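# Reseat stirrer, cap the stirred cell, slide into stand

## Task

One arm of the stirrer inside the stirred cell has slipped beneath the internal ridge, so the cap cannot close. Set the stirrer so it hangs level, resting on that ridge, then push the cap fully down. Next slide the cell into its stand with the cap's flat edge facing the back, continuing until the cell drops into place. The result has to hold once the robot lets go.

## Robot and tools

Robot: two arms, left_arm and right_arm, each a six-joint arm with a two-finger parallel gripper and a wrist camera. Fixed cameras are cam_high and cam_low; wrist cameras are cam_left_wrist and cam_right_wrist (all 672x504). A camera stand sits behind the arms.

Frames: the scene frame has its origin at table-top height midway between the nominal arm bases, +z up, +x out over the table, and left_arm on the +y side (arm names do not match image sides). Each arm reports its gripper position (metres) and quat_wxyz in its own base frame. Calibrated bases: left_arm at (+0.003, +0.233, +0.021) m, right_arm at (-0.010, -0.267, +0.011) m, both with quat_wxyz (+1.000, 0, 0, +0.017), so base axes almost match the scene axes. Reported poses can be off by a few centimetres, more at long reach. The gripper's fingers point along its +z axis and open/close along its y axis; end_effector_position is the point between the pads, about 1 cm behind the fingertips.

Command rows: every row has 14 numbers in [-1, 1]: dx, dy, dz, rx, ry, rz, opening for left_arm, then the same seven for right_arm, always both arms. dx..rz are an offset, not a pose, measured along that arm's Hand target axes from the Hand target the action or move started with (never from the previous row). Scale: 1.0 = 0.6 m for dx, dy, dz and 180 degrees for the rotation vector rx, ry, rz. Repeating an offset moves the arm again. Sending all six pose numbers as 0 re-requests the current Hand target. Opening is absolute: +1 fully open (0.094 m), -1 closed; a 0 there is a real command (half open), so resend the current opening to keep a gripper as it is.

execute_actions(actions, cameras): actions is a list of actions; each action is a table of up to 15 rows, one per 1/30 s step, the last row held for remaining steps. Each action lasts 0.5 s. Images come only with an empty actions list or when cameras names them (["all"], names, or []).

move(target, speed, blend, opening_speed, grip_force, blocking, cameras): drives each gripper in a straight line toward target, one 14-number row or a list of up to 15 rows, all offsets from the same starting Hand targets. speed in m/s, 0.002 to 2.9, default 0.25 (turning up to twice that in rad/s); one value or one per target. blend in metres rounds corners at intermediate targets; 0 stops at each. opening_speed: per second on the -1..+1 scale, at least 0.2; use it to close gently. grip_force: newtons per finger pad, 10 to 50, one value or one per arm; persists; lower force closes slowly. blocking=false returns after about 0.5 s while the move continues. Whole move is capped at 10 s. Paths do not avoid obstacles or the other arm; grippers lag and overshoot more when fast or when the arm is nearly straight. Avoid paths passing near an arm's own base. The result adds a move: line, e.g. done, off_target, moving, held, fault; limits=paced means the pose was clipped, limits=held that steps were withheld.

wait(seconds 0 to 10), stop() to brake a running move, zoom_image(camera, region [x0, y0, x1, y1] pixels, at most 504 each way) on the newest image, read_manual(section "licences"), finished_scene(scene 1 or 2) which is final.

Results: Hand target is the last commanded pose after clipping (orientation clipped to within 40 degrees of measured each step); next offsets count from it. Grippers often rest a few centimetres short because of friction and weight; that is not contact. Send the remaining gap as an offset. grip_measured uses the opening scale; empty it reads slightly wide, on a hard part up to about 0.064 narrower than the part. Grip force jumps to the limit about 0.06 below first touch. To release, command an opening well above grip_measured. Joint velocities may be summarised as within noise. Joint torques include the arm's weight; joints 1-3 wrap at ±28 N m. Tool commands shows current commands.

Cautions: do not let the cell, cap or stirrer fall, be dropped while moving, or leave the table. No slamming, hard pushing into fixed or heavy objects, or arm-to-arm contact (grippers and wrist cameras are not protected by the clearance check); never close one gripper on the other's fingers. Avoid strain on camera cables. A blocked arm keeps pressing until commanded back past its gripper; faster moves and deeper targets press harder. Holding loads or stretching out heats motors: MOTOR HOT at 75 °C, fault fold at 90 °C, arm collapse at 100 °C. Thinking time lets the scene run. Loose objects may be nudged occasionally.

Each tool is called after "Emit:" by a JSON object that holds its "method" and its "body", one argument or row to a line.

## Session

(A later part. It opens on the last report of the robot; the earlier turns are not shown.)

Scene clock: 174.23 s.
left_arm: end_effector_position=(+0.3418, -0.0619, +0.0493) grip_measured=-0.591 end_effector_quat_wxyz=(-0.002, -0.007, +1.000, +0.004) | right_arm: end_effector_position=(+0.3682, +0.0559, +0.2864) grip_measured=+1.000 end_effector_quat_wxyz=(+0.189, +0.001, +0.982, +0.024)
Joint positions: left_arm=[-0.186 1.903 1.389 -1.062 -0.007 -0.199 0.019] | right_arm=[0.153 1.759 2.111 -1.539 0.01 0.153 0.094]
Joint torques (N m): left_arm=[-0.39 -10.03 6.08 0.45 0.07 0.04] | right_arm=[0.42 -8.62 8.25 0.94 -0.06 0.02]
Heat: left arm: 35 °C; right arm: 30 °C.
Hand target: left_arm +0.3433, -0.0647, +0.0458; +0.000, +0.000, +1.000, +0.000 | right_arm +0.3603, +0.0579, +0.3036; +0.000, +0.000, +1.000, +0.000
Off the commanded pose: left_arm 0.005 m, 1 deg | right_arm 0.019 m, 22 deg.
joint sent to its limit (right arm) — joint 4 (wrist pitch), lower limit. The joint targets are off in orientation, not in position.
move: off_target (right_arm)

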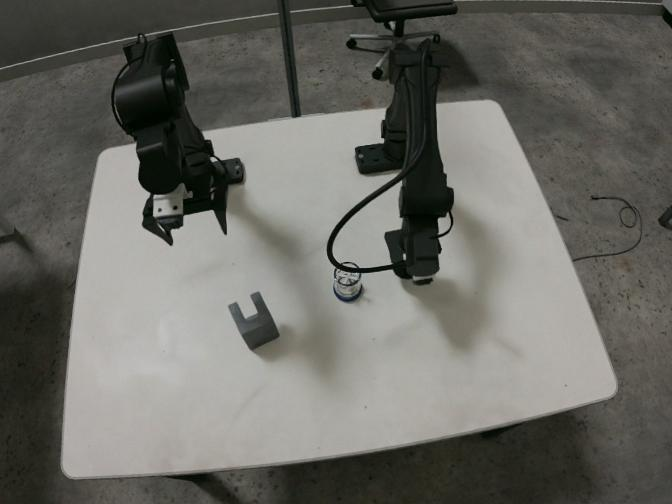

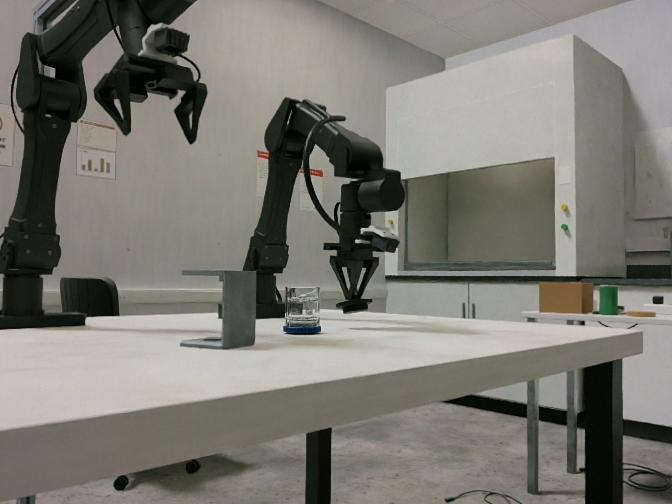

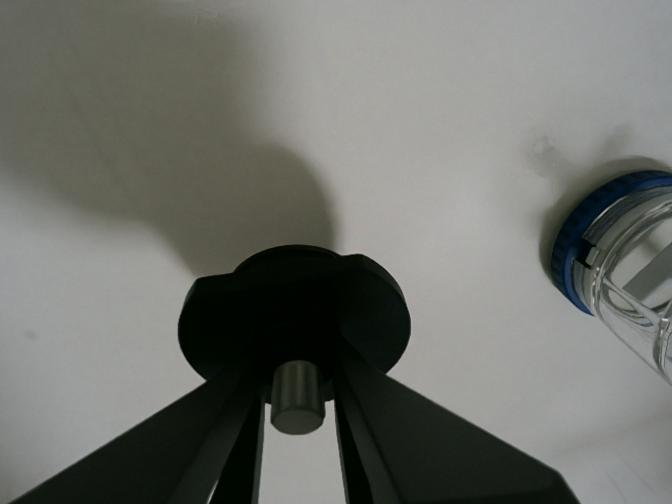

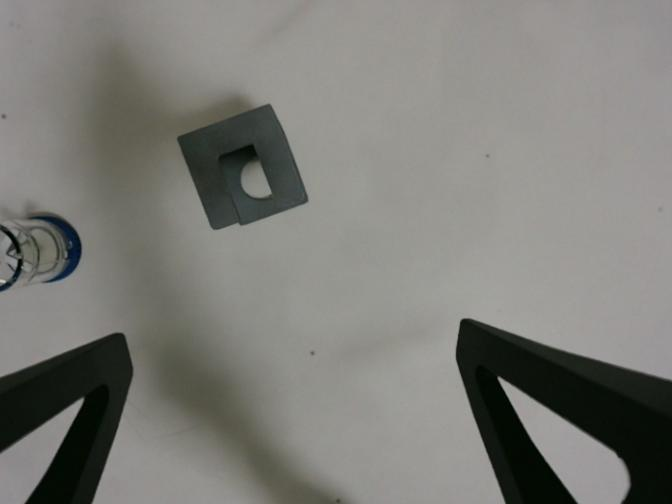

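Emit:
{"method": "move", "body": {
  "target": [0,0,0.056,0,0,0,-0.75,0,0,0,0,0,0,1],
  "speed": 0.04,
  "cameras": ["cam_low","cam_left_wrist"]
}}

Emit:
{"method": "zoom_image", "body": {
  "camera": "cam_low",
  "region": [300, 250, 420, 350]
}}

Scene clock: 180.57 s.
left_arm: end_effector_position=(+0.3412, -0.0618, +0.0227) grip_measured=-0.591 end_effector_quat_wxyz=(+0.001, -0.007, +1.000, +0.003) | right_arm: end_effector_position=(+0.3682, +0.0559, +0.2864) grip_measured=+1.000 end_effector_quat_wxyz=(+0.189, +0.001, +0.982, +0.024)
Joint positions: left_arm=[-0.186 1.928 1.312 -0.954 -0.007 -0.199 0.019] | right_arm=[0.153 1.759 2.111 -1.539 0.01 0.153 0.094]
Joint torques (N m): left_arm=[-0.35 -8.53 5.39 0.63 0.07 0.05] | right_arm=[0.43 -8.61 8.23 0.95 -0.06 0.03]
Heat: left arm: 34 °C; right arm: 31 °C.
Hand target: left_arm +0.3432, -0.0647, +0.0122; +0.000, +0.000, +1.000, +0.000 | right_arm +0.3603, +0.0579, +0.3036; +0.000, +0.000, +1.000, +0.000
Off the commanded pose: left_arm 0.011 m, 1 deg | right_arm 0.019 m, 22 deg.
joint sent to its limit (right arm) — joint 4 (wrist pitch), lower limit. The joint targets are off in orientation, not in position.
move: off_target (left_arm, right_arm)
Images, in order (width x height): cam_low 672x504, cam_left_wrist 672x504.

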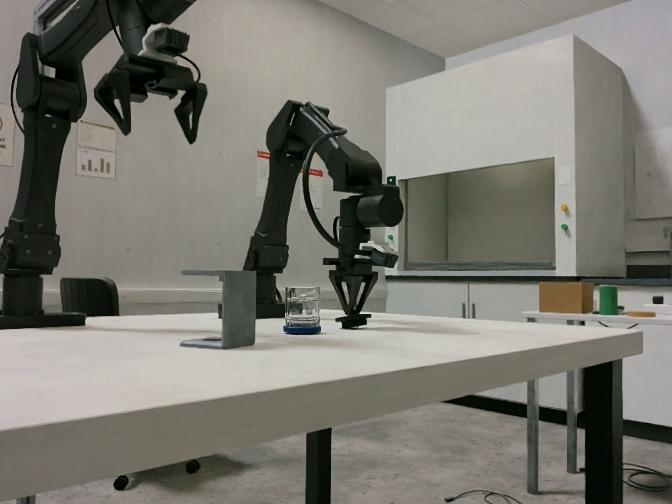

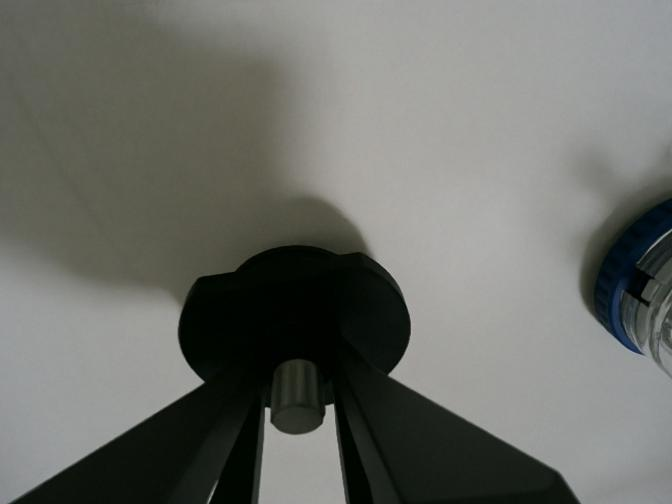

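Scaled by 4.200 from the camera's 672x504 image, which has a finer 960x720 frame.

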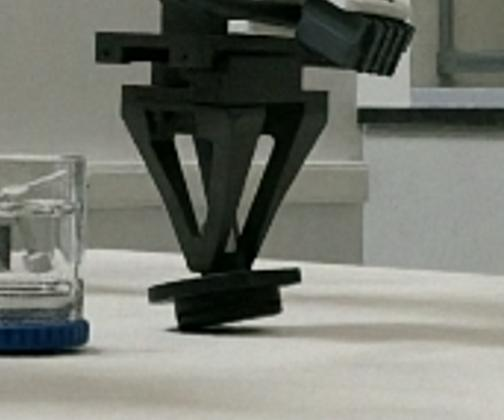

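Emit:
{"method": "move", "body": {
  "target": [0,0,-0.01,0,0,0,-0.75,0,0,0,0,0,0,1],
  "speed": 0.04
}}

Emit:
{"method": "move", "body": {
  "target": [0,0,0,0,0,0,-0.3,0,0,0,0,0,0,1],
  "opening_speed": 0.4,
  "cameras": ["cam_low","cam_left_wrist"]
}}

Emit:
{"method": "zoom_image", "body": {
  "camera": "cam_low",
  "region": [300, 250, 420, 350]
}}

Scene clock: 185.17 s.
left_arm: end_effector_position=(+0.3412, -0.0618, +0.0227) grip_measured=-0.591 end_effector_quat_wxyz=(+0.001, -0.007, +1.000, +0.003) | right_arm: end_effector_position=(+0.3682, +0.0559, +0.2864) grip_measured=+1.000 end_effector_quat_wxyz=(+0.189, +0.001, +0.982, +0.024)
Joint positions: left_arm=[-0.186 1.928 1.312 -0.954 -0.007 -0.199 0.019] | right_arm=[0.153 1.759 2.111 -1.539 0.01 0.153 0.094]
Joint torques (N m): left_arm=[-0.36 -9.21 6.6 0.36 0.08 0.04] | right_arm=[0.42 -8.64 8.23 0.95 -0.06 0.02]
Heat: left arm: 33 °C; right arm: 31 °C.
Hand target: left_arm +0.3432, -0.0647, +0.0182; +0.000, +0.000, +1.000, +0.000 | right_arm +0.3603, +0.0579, +0.3036; +0.000, +0.000, +1.000, +0.000
Off the commanded pose: left_arm 0.006 m, 1 deg | right_arm 0.019 m, 22 deg.
joint sent to its limit (right arm) — joint 4 (wrist pitch), lower limit. The joint targets are off in orientation, not in position.
move: off_target (right_arm)

Scene clock: 186.50 s.
left_arm: end_effector_position=(+0.3412, -0.0618, +0.0227) grip_measured=-0.303 end_effector_quat_wxyz=(+0.001, -0.007, +1.000, +0.003) | right_arm: end_effector_position=(+0.3682, +0.0559, +0.2864) grip_measured=+1.000 end_effector_quat_wxyz=(+0.189, +0.001, +0.982, +0.024)
Joint positions: left_arm=[-0.186 1.928 1.312 -0.954 -0.007 -0.199 0.033] | right_arm=[0.153 1.759 2.111 -1.539 0.01 0.153 0.094]
Joint torques (N m): left_arm=[-0.29 -9.21 6.58 0.36 0.07 0.04] | right_arm=[0.43 -8.61 8.21 0.94 -0.05 0.03]
Heat: left arm: 33 °C; right arm: 31 °C.
Hand target: left_arm +0.3432, -0.0647, +0.0182; +0.000, +0.000, +1.000, +0.000 | right_arm +0.3603, +0.0579, +0.3036; +0.000, +0.000, +1.000, +0.000
Off the commanded pose: left_arm 0.006 m, 1 deg | right_arm 0.019 m, 22 deg.
joint sent to its limit (right arm) — joint 4 (wrist pitch), lower limit. The joint targets are off in orientation, not in position.
move: off_target (right_arm)
Images, in order (width x height): cam_low 672x504, cam_left_wrist 672x504.

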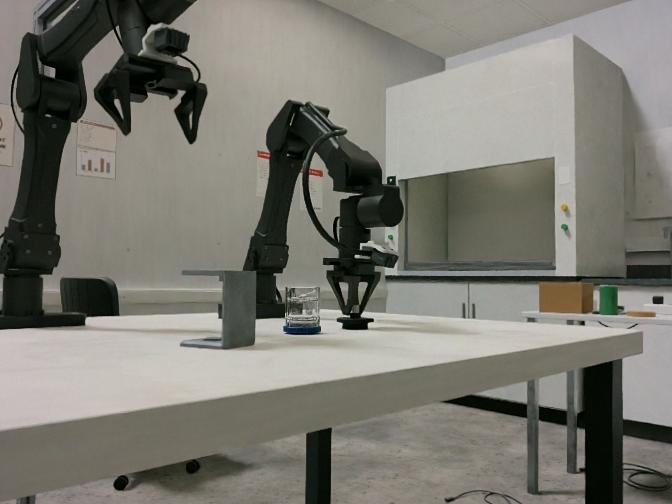

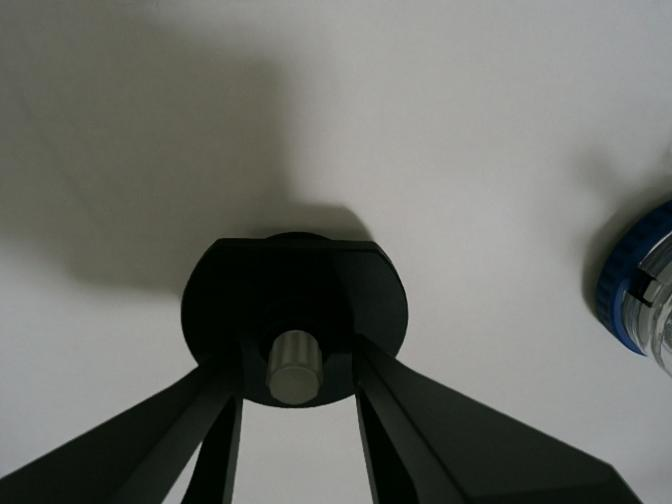

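Scaled by 4.200 from the camera's 672x504 image, which has a finer 960x720 frame.

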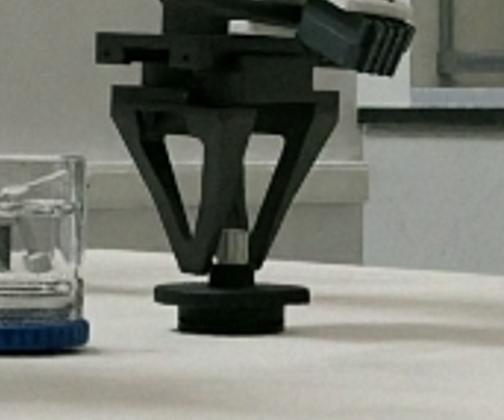

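Emit:
{"method": "move", "body": {
  "target": [
    [0,0,0,0,0,0,0.1,0,0,0,0,0,0,1],
    [0,0,-0.3,0,0,0,0.1,0,0,0,0,0,0,1],
    [0.07,-0.23,-0.3,0,0,0,0.1,0,0,0,0,0,0,1]
  ],
  "speed": 0.15,
  "cameras": ["all"]
}}

Emit:
{"method": "zoom_image", "body": {
  "camera": "cam_left_wrist",
  "region": [220, 180, 420, 330]
}}

Emit:
{"method": "zoom_image", "body": {
  "camera": "cam_low",
  "region": [270, 270, 390, 350]
}}

Scene clock: 203.17 s.
left_arm: end_effector_position=(+0.2996, -0.2030, +0.1966) grip_measured=+0.097 end_effector_quat_wxyz=(+0.037, +0.006, +0.999, -0.023) | right_arm: end_effector_position=(+0.3682, +0.0559, +0.2864) grip_measured=+1.000 end_effector_quat_wxyz=(+0.189, +0.001, +0.982, +0.024)
Joint positions: left_arm=[-0.601 1.877 1.943 -1.549 -0.005 -0.589 0.052] | right_arm=[0.153 1.759 2.111 -1.539 0.01 0.153 0.094]
Joint torques (N m): left_arm=[0.36 -9.11 8.87 0.22 0.03 -0.13] | right_arm=[0.42 -8.62 8.23 0.95 -0.06 0.03]
Heat: left arm: 31 °C; right arm: 31 °C.
Hand target: left_arm +0.3013, -0.2029, +0.1982; +0.000, +0.000, +1.000, +0.000 | right_arm +0.3603, +0.0579, +0.3036; +0.000, +0.000, +1.000, +0.000
Off the commanded pose: left_arm 0.002 m, 5 deg | right_arm 0.019 m, 22 deg.
joint sent to its limit (left arm) — joint 4 (wrist pitch), lower limit. The joint targets are off in orientation, not in position.
joint sent to its limit (right arm) — joint 4 (wrist pitch), lower limit. The joint targets are off in orientation, not in position.
move: off_target (left_arm, right_arm)

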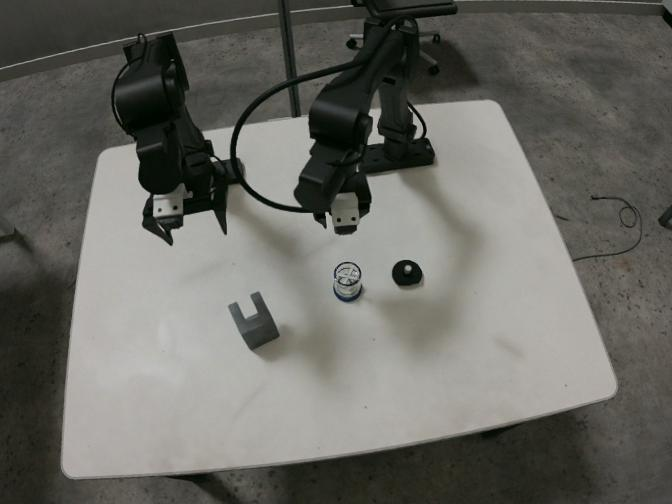

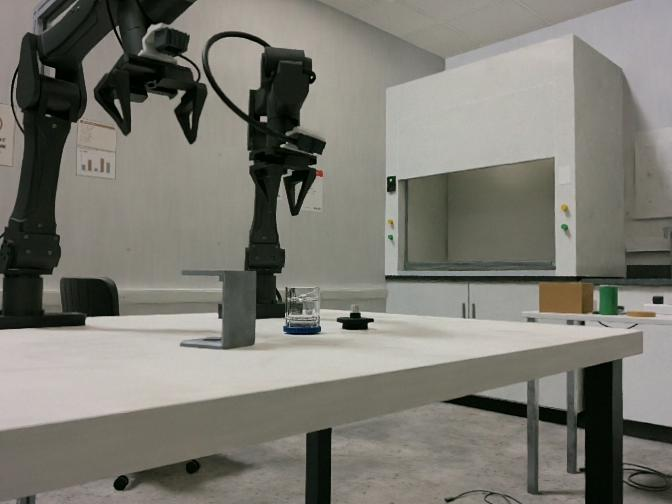

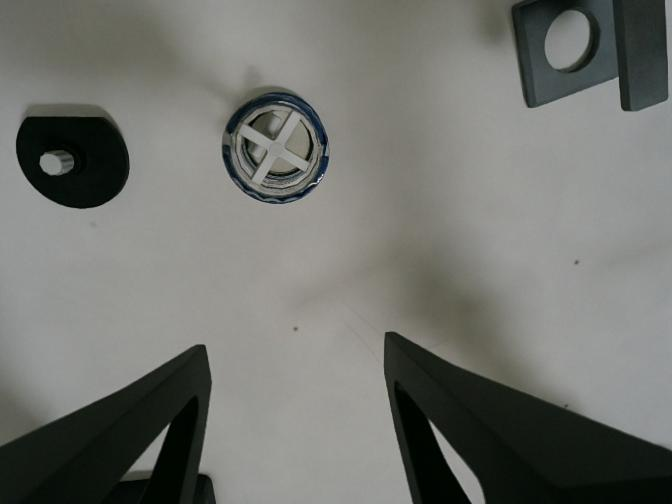

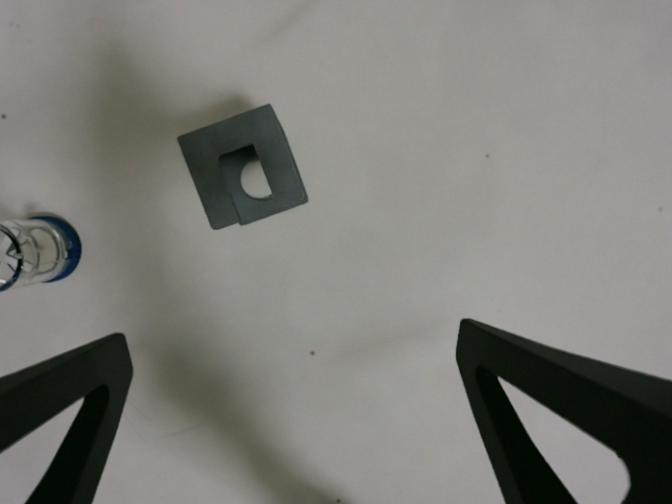

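Scaled by 2.520 from the camera's 672x504 image, which has a finer 960x720 frame.

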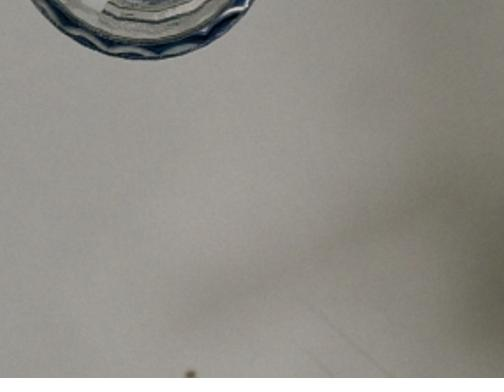

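Scaled by 4.200 from the camera's 672x504 image, which has a finer 960x720 frame.

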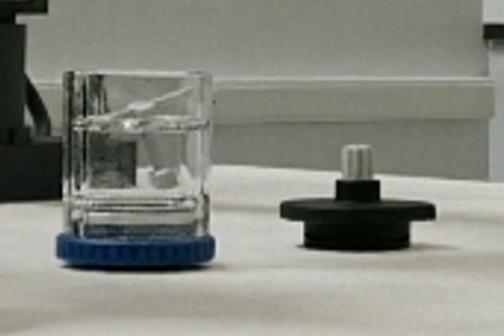

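Emit:
{"method": "zoom_image", "body": {
  "camera": "cam_left_wrist",
  "region": [215, 85, 335, 211]
}}

Emit:
{"method": "zoom_image", "body": {
  "camera": "cam_high",
  "region": [325, 255, 370, 305]
}}

Emit:
{"method": "zoom_image", "body": {
  "camera": "cam_low",
  "region": [280, 282, 326, 338]
}}

Scaled by 4.000 from the camera's 672x504 image, which has a finer 960x720 frame.

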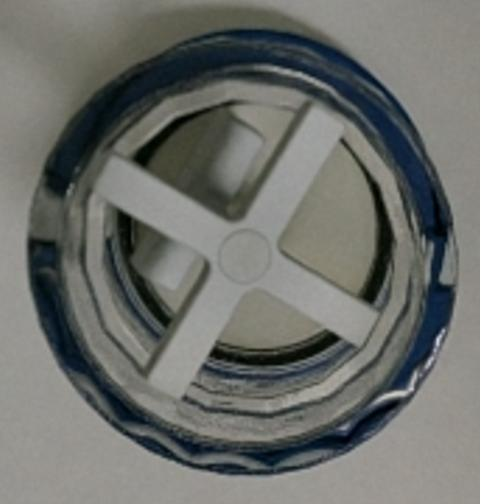

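Scaled by 10.080 from the camera's 672x504 image, which has a finer 960x720 frame.

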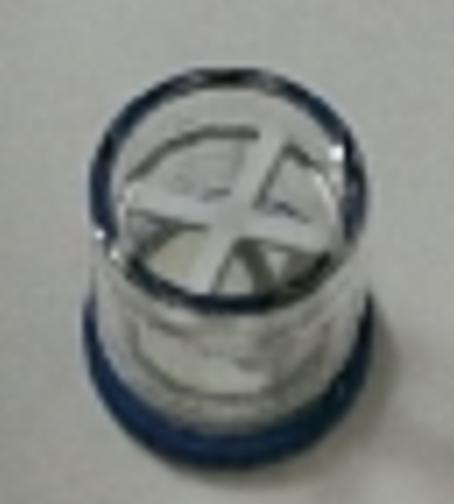

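Scaled by 9.000 from the camera's 672x504 image, which has a finer 960x720 frame.

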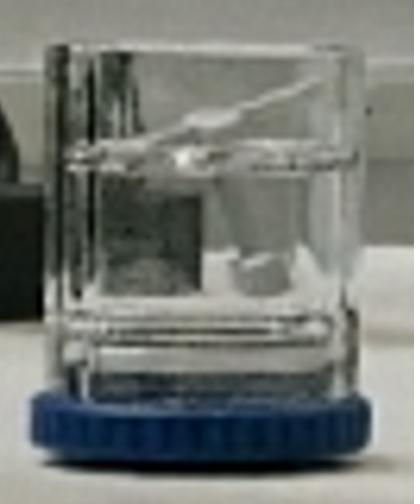

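Emit:
{"method": "move", "body": {
  "target": [-0.0632,0.0062,0.1597,-0.0494,-0.0856,-0.3305,-0.62,0,0,0,0,0,0,1],
  "speed": 0.15,
  "cameras": ["all"]
}}

Emit:
{"method": "zoom_image", "body": {
  "camera": "cam_low",
  "region": [240, 220, 360, 340]
}}

Scene clock: 264.37 s.
left_arm: end_effector_position=(+0.3329, -0.1967, +0.1055) grip_measured=-0.617 end_effector_quat_wxyz=(+0.116, -0.494, +0.859, +0.071) | right_arm: end_effector_position=(+0.3682, +0.0559, +0.2864) grip_measured=+1.000 end_effector_quat_wxyz=(+0.189, +0.001, +0.982, +0.024)
Joint positions: left_arm=[-0.661 2.053 1.801 -1.363 -0.27 -1.71 0.018] | right_arm=[0.153 1.759 2.111 -1.539 0.01 0.153 0.094]
Joint torques (N m): left_arm=[-0.54 -9.99 8.31 0.22 -0.47 -0.18] | right_arm=[0.42 -8.65 8.24 0.94 -0.06 0.03]
Heat: left arm: 30 °C; right arm: 32 °C.
Hand target: left_arm +0.3393, -0.1990, +0.1024; +0.128, -0.495, +0.856, +0.074 | right_arm +0.3603, +0.0579, +0.3036; +0.000, +0.000, +1.000, +0.000
Off the commanded pose: left_arm 0.007 m, 1 deg | right_arm 0.019 m, 22 deg.
joint sent to its limit (right arm) — joint 4 (wrist pitch), lower limit. The joint targets are off in orientation, not in position.
move: off_target (right_arm)

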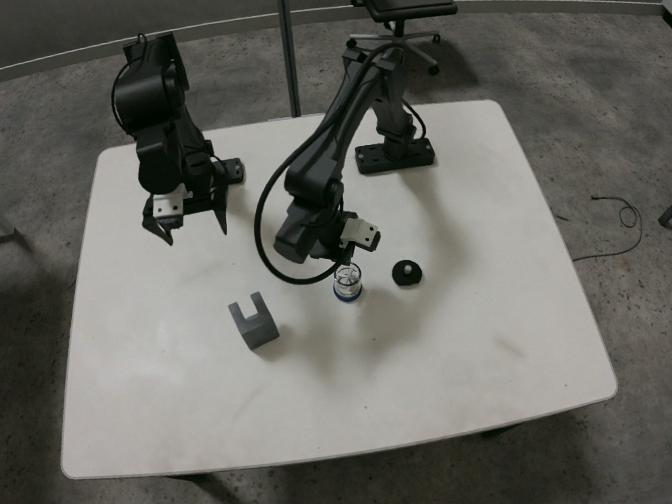

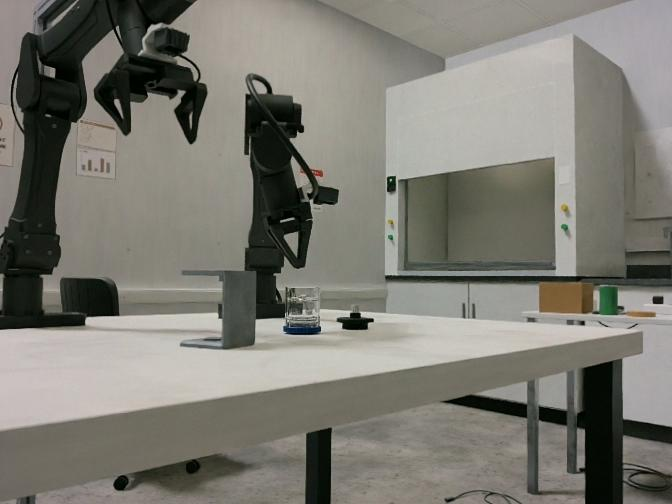

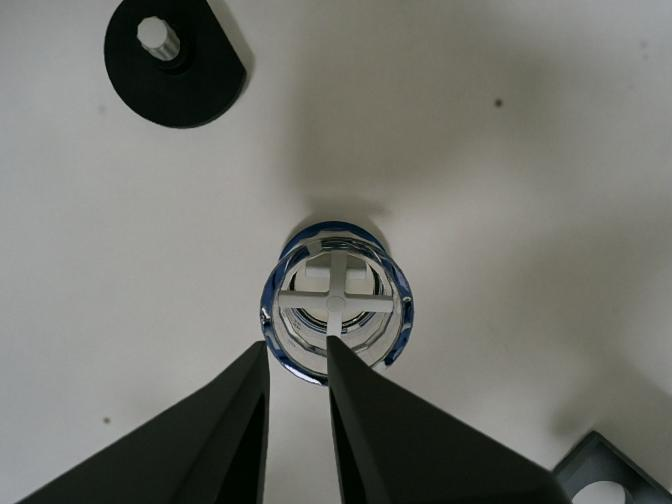

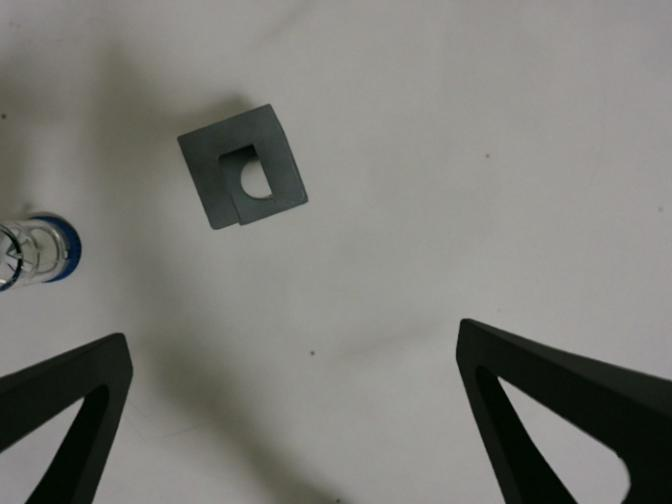

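Scaled by 4.200 from the camera's 672x504 image, which has a finer 960x720 frame.

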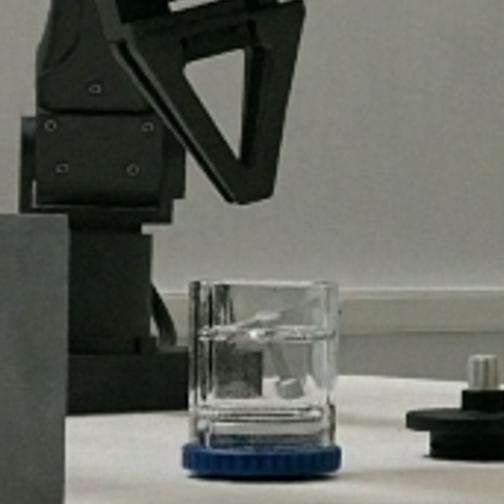

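Emit:
{"method": "zoom_image", "body": {
  "camera": "cam_left_wrist",
  "region": [250, 215, 430, 395]
}}

Scaled by 2.800 from the camera's 672x504 image, which has a finer 960x720 frame.

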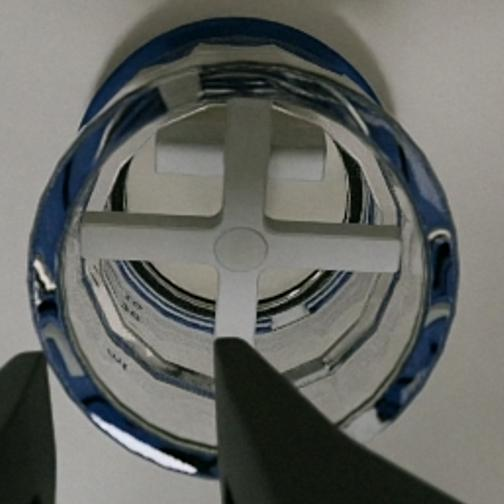

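Emit:
{"method": "move", "body": {
  "target": [-0.0042,-0.0195,0.025,0,0,0,-0.62,0,0,0,0,0,0,1],
  "speed": 0.08,
  "cameras": ["cam_left_wrist"]
}}

Emit:
{"method": "zoom_image", "body": {
  "camera": "cam_left_wrist",
  "region": [210, 215, 390, 395]
}}

Scene clock: 296.70 s.
left_arm: end_effector_position=(+0.3420, -0.1984, +0.0907) grip_measured=-0.617 end_effector_quat_wxyz=(+0.115, -0.495, +0.858, +0.075) | right_arm: end_effector_position=(+0.3682, +0.0559, +0.2864) grip_measured=+1.000 end_effector_quat_wxyz=(+0.189, +0.001, +0.982, +0.024)
Joint positions: left_arm=[-0.651 2.099 1.809 -1.332 -0.271 -1.704 0.018] | right_arm=[0.153 1.759 2.111 -1.539 0.01 0.153 0.094]
Joint torques (N m): left_arm=[0.46 -10.35 8.96 0.27 -0.47 0.01] | right_arm=[0.44 -8.65 8.27 0.94 -0.06 0.04]
Heat: left arm: 33 °C; right arm: 32 °C.
Hand target: left_arm +0.3528, -0.1990, +0.0888; +0.128, -0.494, +0.857, +0.074 | right_arm +0.3603, +0.0579, +0.3036; +0.000, +0.000, +1.000, +0.000
Off the commanded pose: left_arm 0.011 m, 2 deg | right_arm 0.019 m, 22 deg.
joint sent to its limit (right arm) — joint 4 (wrist pitch), lower limit. The joint targets are off in orientation, not in position.
move: off_target (left_arm, right_arm)
Images, in order (width x height): cam_left_wrist 672x504.

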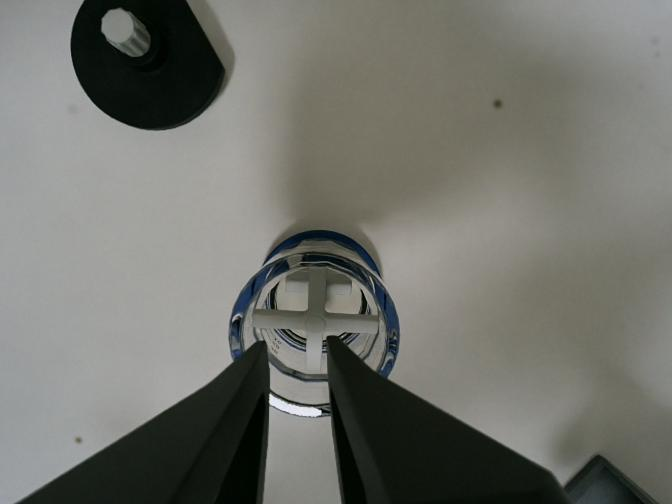

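Scaled by 2.800 from the camera's 672x504 image, which has a finer 960x720 frame.

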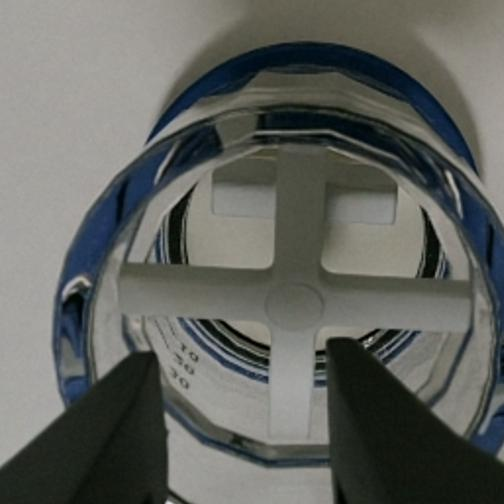

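Emit:
{"method": "move", "body": {
  "target": [-0.005,-0.006,0.028,0,0,0,-0.62,0,0,0,0,0,0,1],
  "speed": 0.06,
  "cameras": ["cam_left_wrist","cam_low"]
}}

Emit:
{"method": "zoom_image", "body": {
  "camera": "cam_left_wrist",
  "region": [210, 245, 390, 425]
}}

Emit:
{"method": "zoom_image", "body": {
  "camera": "cam_low",
  "region": [265, 270, 345, 340]
}}

Scene clock: 310.60 s.
left_arm: end_effector_position=(+0.3570, -0.1989, +0.0849) grip_measured=-0.617 end_effector_quat_wxyz=(+0.122, -0.498, +0.857, +0.058) | right_arm: end_effector_position=(+0.3682, +0.0559, +0.2864) grip_measured=+1.000 end_effector_quat_wxyz=(+0.189, +0.001, +0.982, +0.024)
Joint positions: left_arm=[-0.63 2.113 1.809 -1.276 -0.272 -1.684 0.018] | right_arm=[0.153 1.759 2.111 -1.539 0.01 0.153 0.094]
Joint torques (N m): left_arm=[0.25 -10.33 6.05 0.38 -0.46 -0.04] | right_arm=[0.43 -8.64 8.23 0.95 -0.06 0.03]
Heat: left arm: 33 °C; right arm: 32 °C.
Hand target: left_arm +0.3598, -0.1941, +0.0736; +0.128, -0.494, +0.857, +0.074 | right_arm +0.3603, +0.0579, +0.3036; +0.000, +0.000, +1.000, +0.000
Off the commanded pose: left_arm 0.013 m, 2 deg | right_arm 0.019 m, 22 deg.
joint sent to its limit (right arm) — joint 4 (wrist pitch), lower limit. The joint targets are off in orientation, not in position.
move: off_target (left_arm, right_arm)
Images, in order (width x height): cam_low 672x504, cam_left_wrist 672x504.

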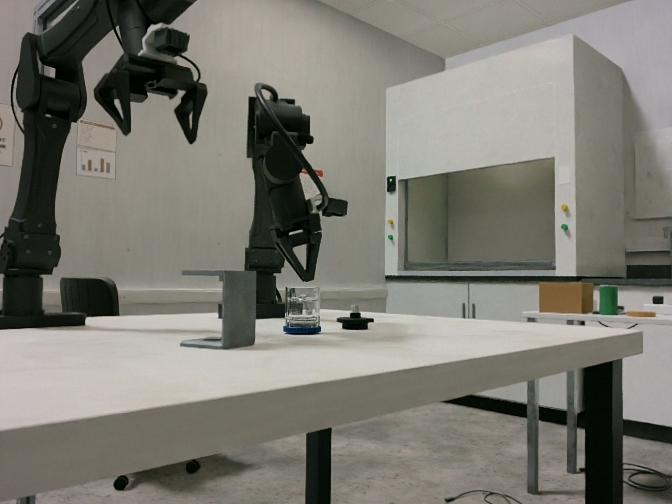

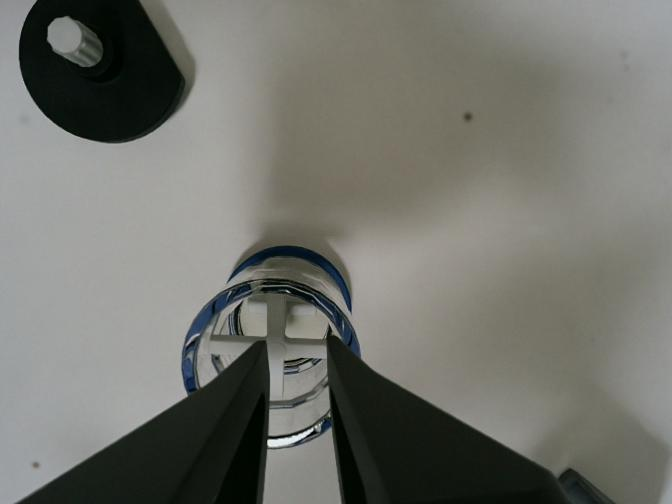

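Scaled by 2.800 from the camera's 672x504 image, which has a finer 960x720 frame.

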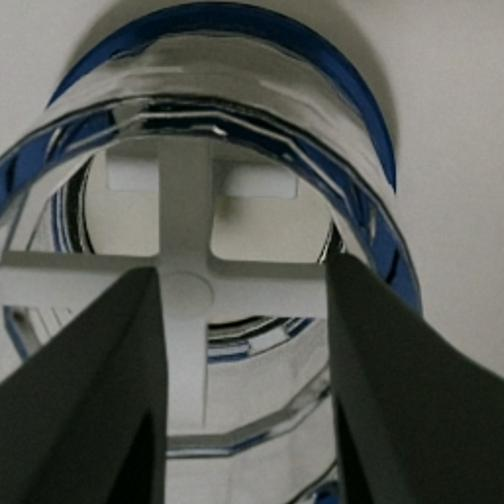

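Scaled by 6.300 from the camera's 672x504 image, which has a finer 960x720 frame.

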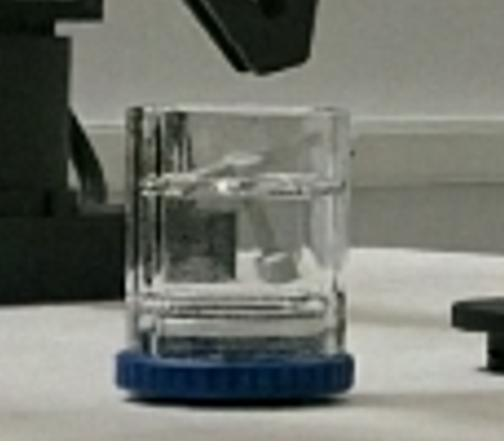

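Emit:
{"method": "move", "body": {
  "target": [0.0068,0.0162,-0.0333,0,0,0,-0.62,0,0,0,0,0,0,1],
  "speed": 0.08,
  "cameras": ["cam_left_wrist"]
}}

Scene clock: 317.73 s.
left_arm: end_effector_position=(+0.3487, -0.2030, +0.0850) grip_measured=-0.617 end_effector_quat_wxyz=(+0.119, -0.493, +0.859, +0.066) | right_arm: end_effector_position=(+0.3682, +0.0559, +0.2864) grip_measured=+1.000 end_effector_quat_wxyz=(+0.189, +0.001, +0.982, +0.024)
Joint positions: left_arm=[-0.65 2.113 1.809 -1.297 -0.272 -1.696 0.018] | right_arm=[0.153 1.759 2.111 -1.539 0.01 0.153 0.094]
Joint torques (N m): left_arm=[-0.21 -13.75 6.78 -0.11 -0.44 -0.12] | right_arm=[0.4 -8.62 8.24 0.94 -0.06 0.03]
Heat: left arm: 32 °C; right arm: 32 °C.
Hand target: left_arm +0.3465, -0.1976, +0.0915; +0.128, -0.494, +0.857, +0.074 | right_arm +0.3603, +0.0579, +0.3036; +0.000, +0.000, +1.000, +0.000
Off the commanded pose: left_arm 0.009 m, 1 deg | right_arm 0.019 m, 22 deg.
joint sent to its limit (right arm) — joint 4 (wrist pitch), lower limit. The joint targets are off in orientation, not in position.
move: off_target (right_arm)
Images, in order (width x height): cam_left_wrist 672x504.

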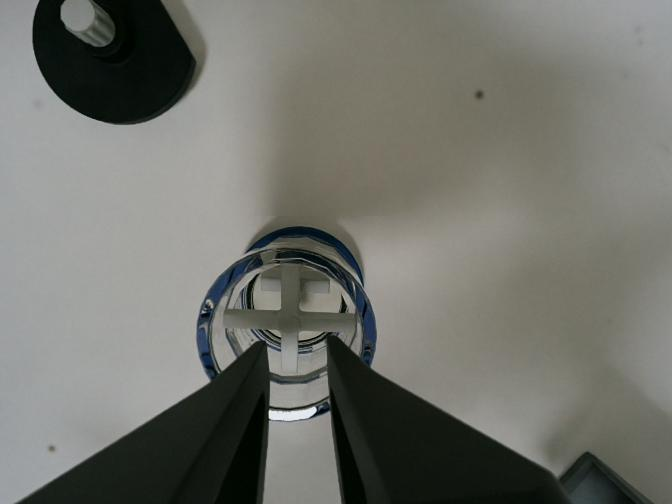

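Emit:
{"method": "move", "body": {
  "target": [-0.0043,0.0033,0.0267,0,0,0,-0.62,0,0,0,0,0,0,1],
  "speed": 0.08,
  "cameras": ["cam_left_wrist"]
}}

Scene clock: 326.80 s.
left_arm: end_effector_position=(+0.3441, -0.1940, +0.0704) grip_measured=-0.617 end_effector_quat_wxyz=(+0.113, -0.495, +0.858, +0.080) | right_arm: end_effector_position=(+0.3682, +0.0559, +0.2864) grip_measured=+1.000 end_effector_quat_wxyz=(+0.189, +0.001, +0.982, +0.024)
Joint positions: left_arm=[-0.639 2.113 1.75 -1.267 -0.272 -1.693 0.018] | right_arm=[0.153 1.759 2.111 -1.539 0.01 0.153 0.094]
Joint torques (N m): left_arm=[0.34 -14.49 5.9 0.24 -0.45 0] | right_arm=[0.42 -8.64 8.24 0.94 -0.06 0.03]
Heat: left arm: 32 °C; right arm: 33 °C.
Hand target: left_arm +0.3483, -0.1904, +0.0769; +0.128, -0.494, +0.857, +0.074 | right_arm +0.3603, +0.0579, +0.3036; +0.000, +0.000, +1.000, +0.000
Off the commanded pose: left_arm 0.009 m, 2 deg | right_arm 0.019 m, 22 deg.
joint sent to its limit (right arm) — joint 4 (wrist pitch), lower limit. The joint targets are off in orientation, not in position.
move: off_target (right_arm)
Images, in order (width x height): cam_left_wrist 672x504.

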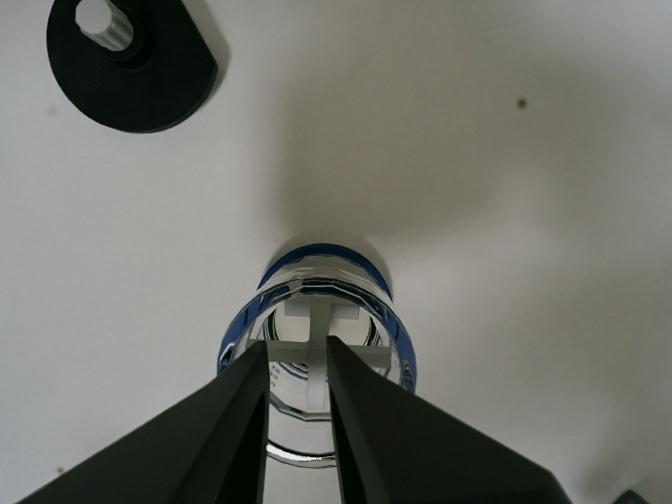

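Emit:
{"method": "move", "body": {
  "target": [-0.0098,-0.007,0.0073,0,0,0,-0.62,0,0,0,0,0,0,1],
  "speed": 0.08,
  "cameras": ["cam_left_wrist"]
}}

Emit:
{"method": "zoom_image", "body": {
  "camera": "cam_left_wrist",
  "region": [210, 265, 390, 445]
}}

Scene clock: 340.60 s.
left_arm: end_effector_position=(+0.3493, -0.1887, +0.0703) grip_measured=-0.617 end_effector_quat_wxyz=(+0.114, -0.495, +0.858, +0.079) | right_arm: end_effector_position=(+0.3682, +0.0559, +0.2864) grip_measured=+1.000 end_effector_quat_wxyz=(+0.189, +0.001, +0.982, +0.024)
Joint positions: left_arm=[-0.62 2.113 1.75 -1.259 -0.273 -1.675 0.018] | right_arm=[0.153 1.759 2.111 -1.539 0.01 0.153 0.094]
Joint torques (N m): left_arm=[0.21 -13.23 6.8 0.3 -0.46 0] | right_arm=[0.4 -8.64 8.21 0.93 -0.06 0.03]
Heat: left arm: 32 °C; right arm: 33 °C.
Hand target: left_arm +0.3554, -0.1865, +0.0744; +0.128, -0.494, +0.857, +0.074 | right_arm +0.3603, +0.0579, +0.3036; +0.000, +0.000, +1.000, +0.000
Off the commanded pose: left_arm 0.008 m, 2 deg | right_arm 0.019 m, 22 deg.
joint sent to its limit (right arm) — joint 4 (wrist pitch), lower limit. The joint targets are off in orientation, not in position.
move: off_target (right_arm)
Images, in order (width x height): cam_left_wrist 672x504.

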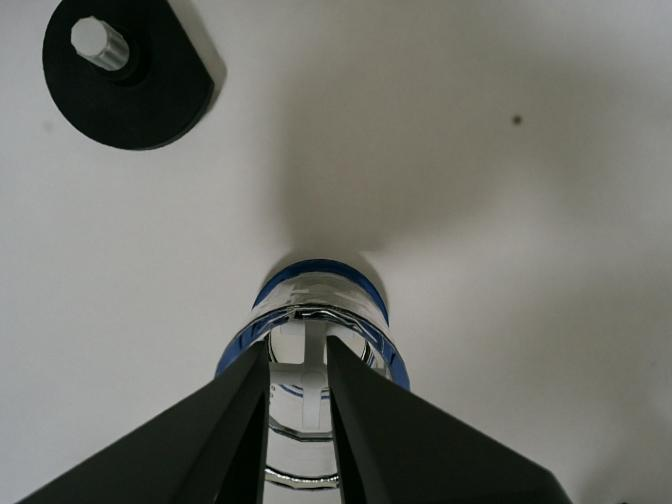

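Scaled by 2.800 from the camera's 672x504 image, which has a finer 960x720 frame.

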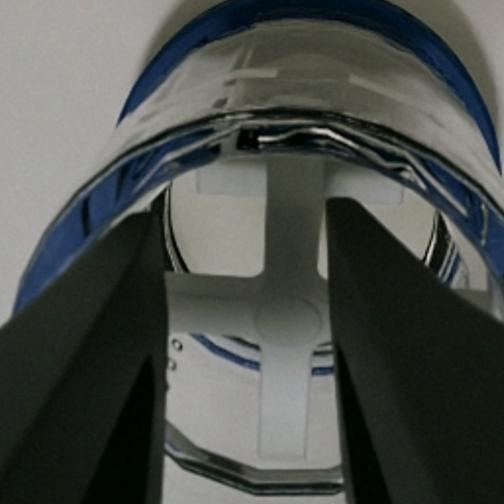

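Emit:
{"method": "move", "body": {
  "target": [0.0053,-0.0038,0.0155,0,0,0,-0.62,0,0,0,0,0,0,1],
  "speed": 0.05,
  "cameras": ["cam_left_wrist","cam_low"]
}}

Emit:
{"method": "zoom_image", "body": {
  "camera": "cam_left_wrist",
  "region": [210, 265, 390, 445]
}}

Emit:
{"method": "zoom_image", "body": {
  "camera": "cam_low",
  "region": [265, 270, 345, 340]
}}

Scene clock: 350.67 s.
left_arm: end_effector_position=(+0.3545, -0.1924, +0.0689) grip_measured=-0.617 end_effector_quat_wxyz=(+0.119, -0.497, +0.857, +0.067) | right_arm: end_effector_position=(+0.3682, +0.0559, +0.2864) grip_measured=+1.000 end_effector_quat_wxyz=(+0.189, +0.001, +0.982, +0.024)
Joint positions: left_arm=[-0.62 2.113 1.745 -1.227 -0.273 -1.674 0.018] | right_arm=[0.153 1.759 2.111 -1.539 0.01 0.153 0.094]
Joint torques (N m): left_arm=[0.24 -11.95 5.9 0.29 -0.44 0.01] | right_arm=[0.42 -8.64 8.23 0.94 -0.06 0.03]
Heat: left arm: 32 °C; right arm: 33 °C.
Hand target: left_arm +0.3574, -0.1880, +0.0647; +0.128, -0.495, +0.856, +0.074 | right_arm +0.3603, +0.0579, +0.3036; +0.000, +0.000, +1.000, +0.000
Off the commanded pose: left_arm 0.007 m, 1 deg | right_arm 0.019 m, 22 deg.
joint sent to its limit (right arm) — joint 4 (wrist pitch), lower limit. The joint targets are off in orientation, not in position.
move: off_target (right_arm)
Images, in order (width x height): cam_low 672x504, cam_left_wrist 672x504.

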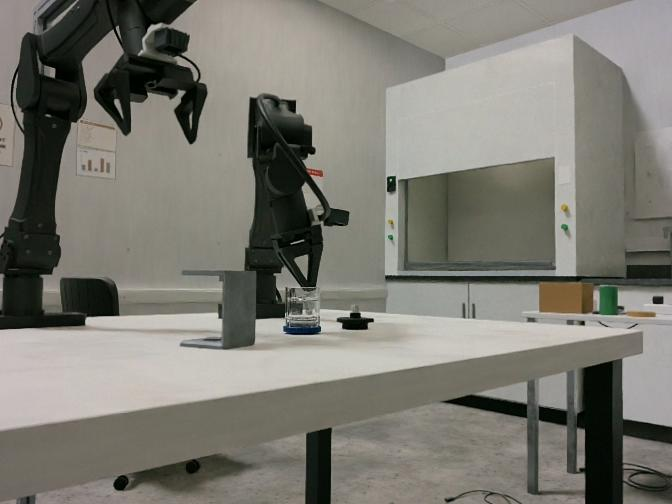

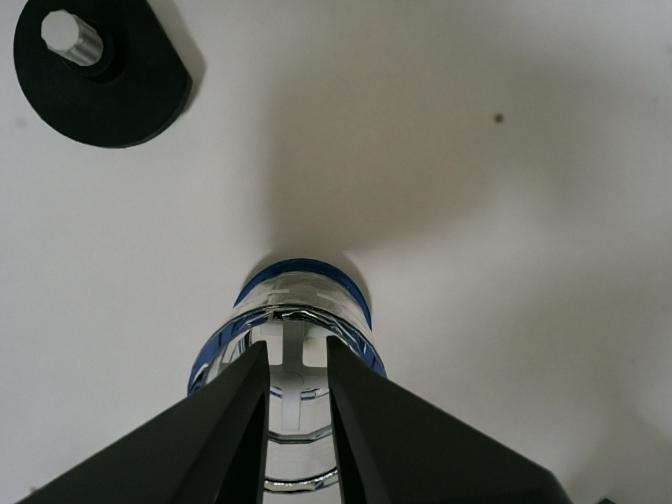

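Scaled by 2.800 from the camera's 672x504 image, which has a finer 960x720 frame.

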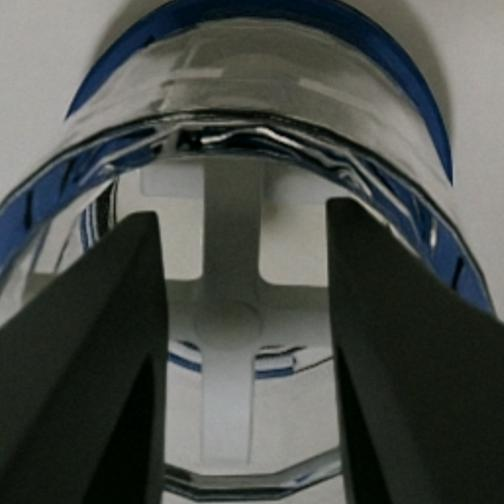

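Scaled by 6.300 from the camera's 672x504 image, which has a finer 960x720 frame.

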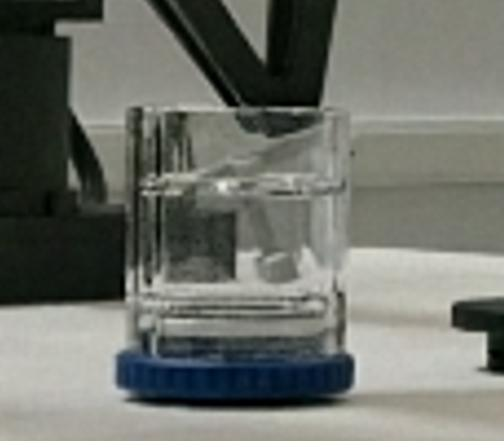

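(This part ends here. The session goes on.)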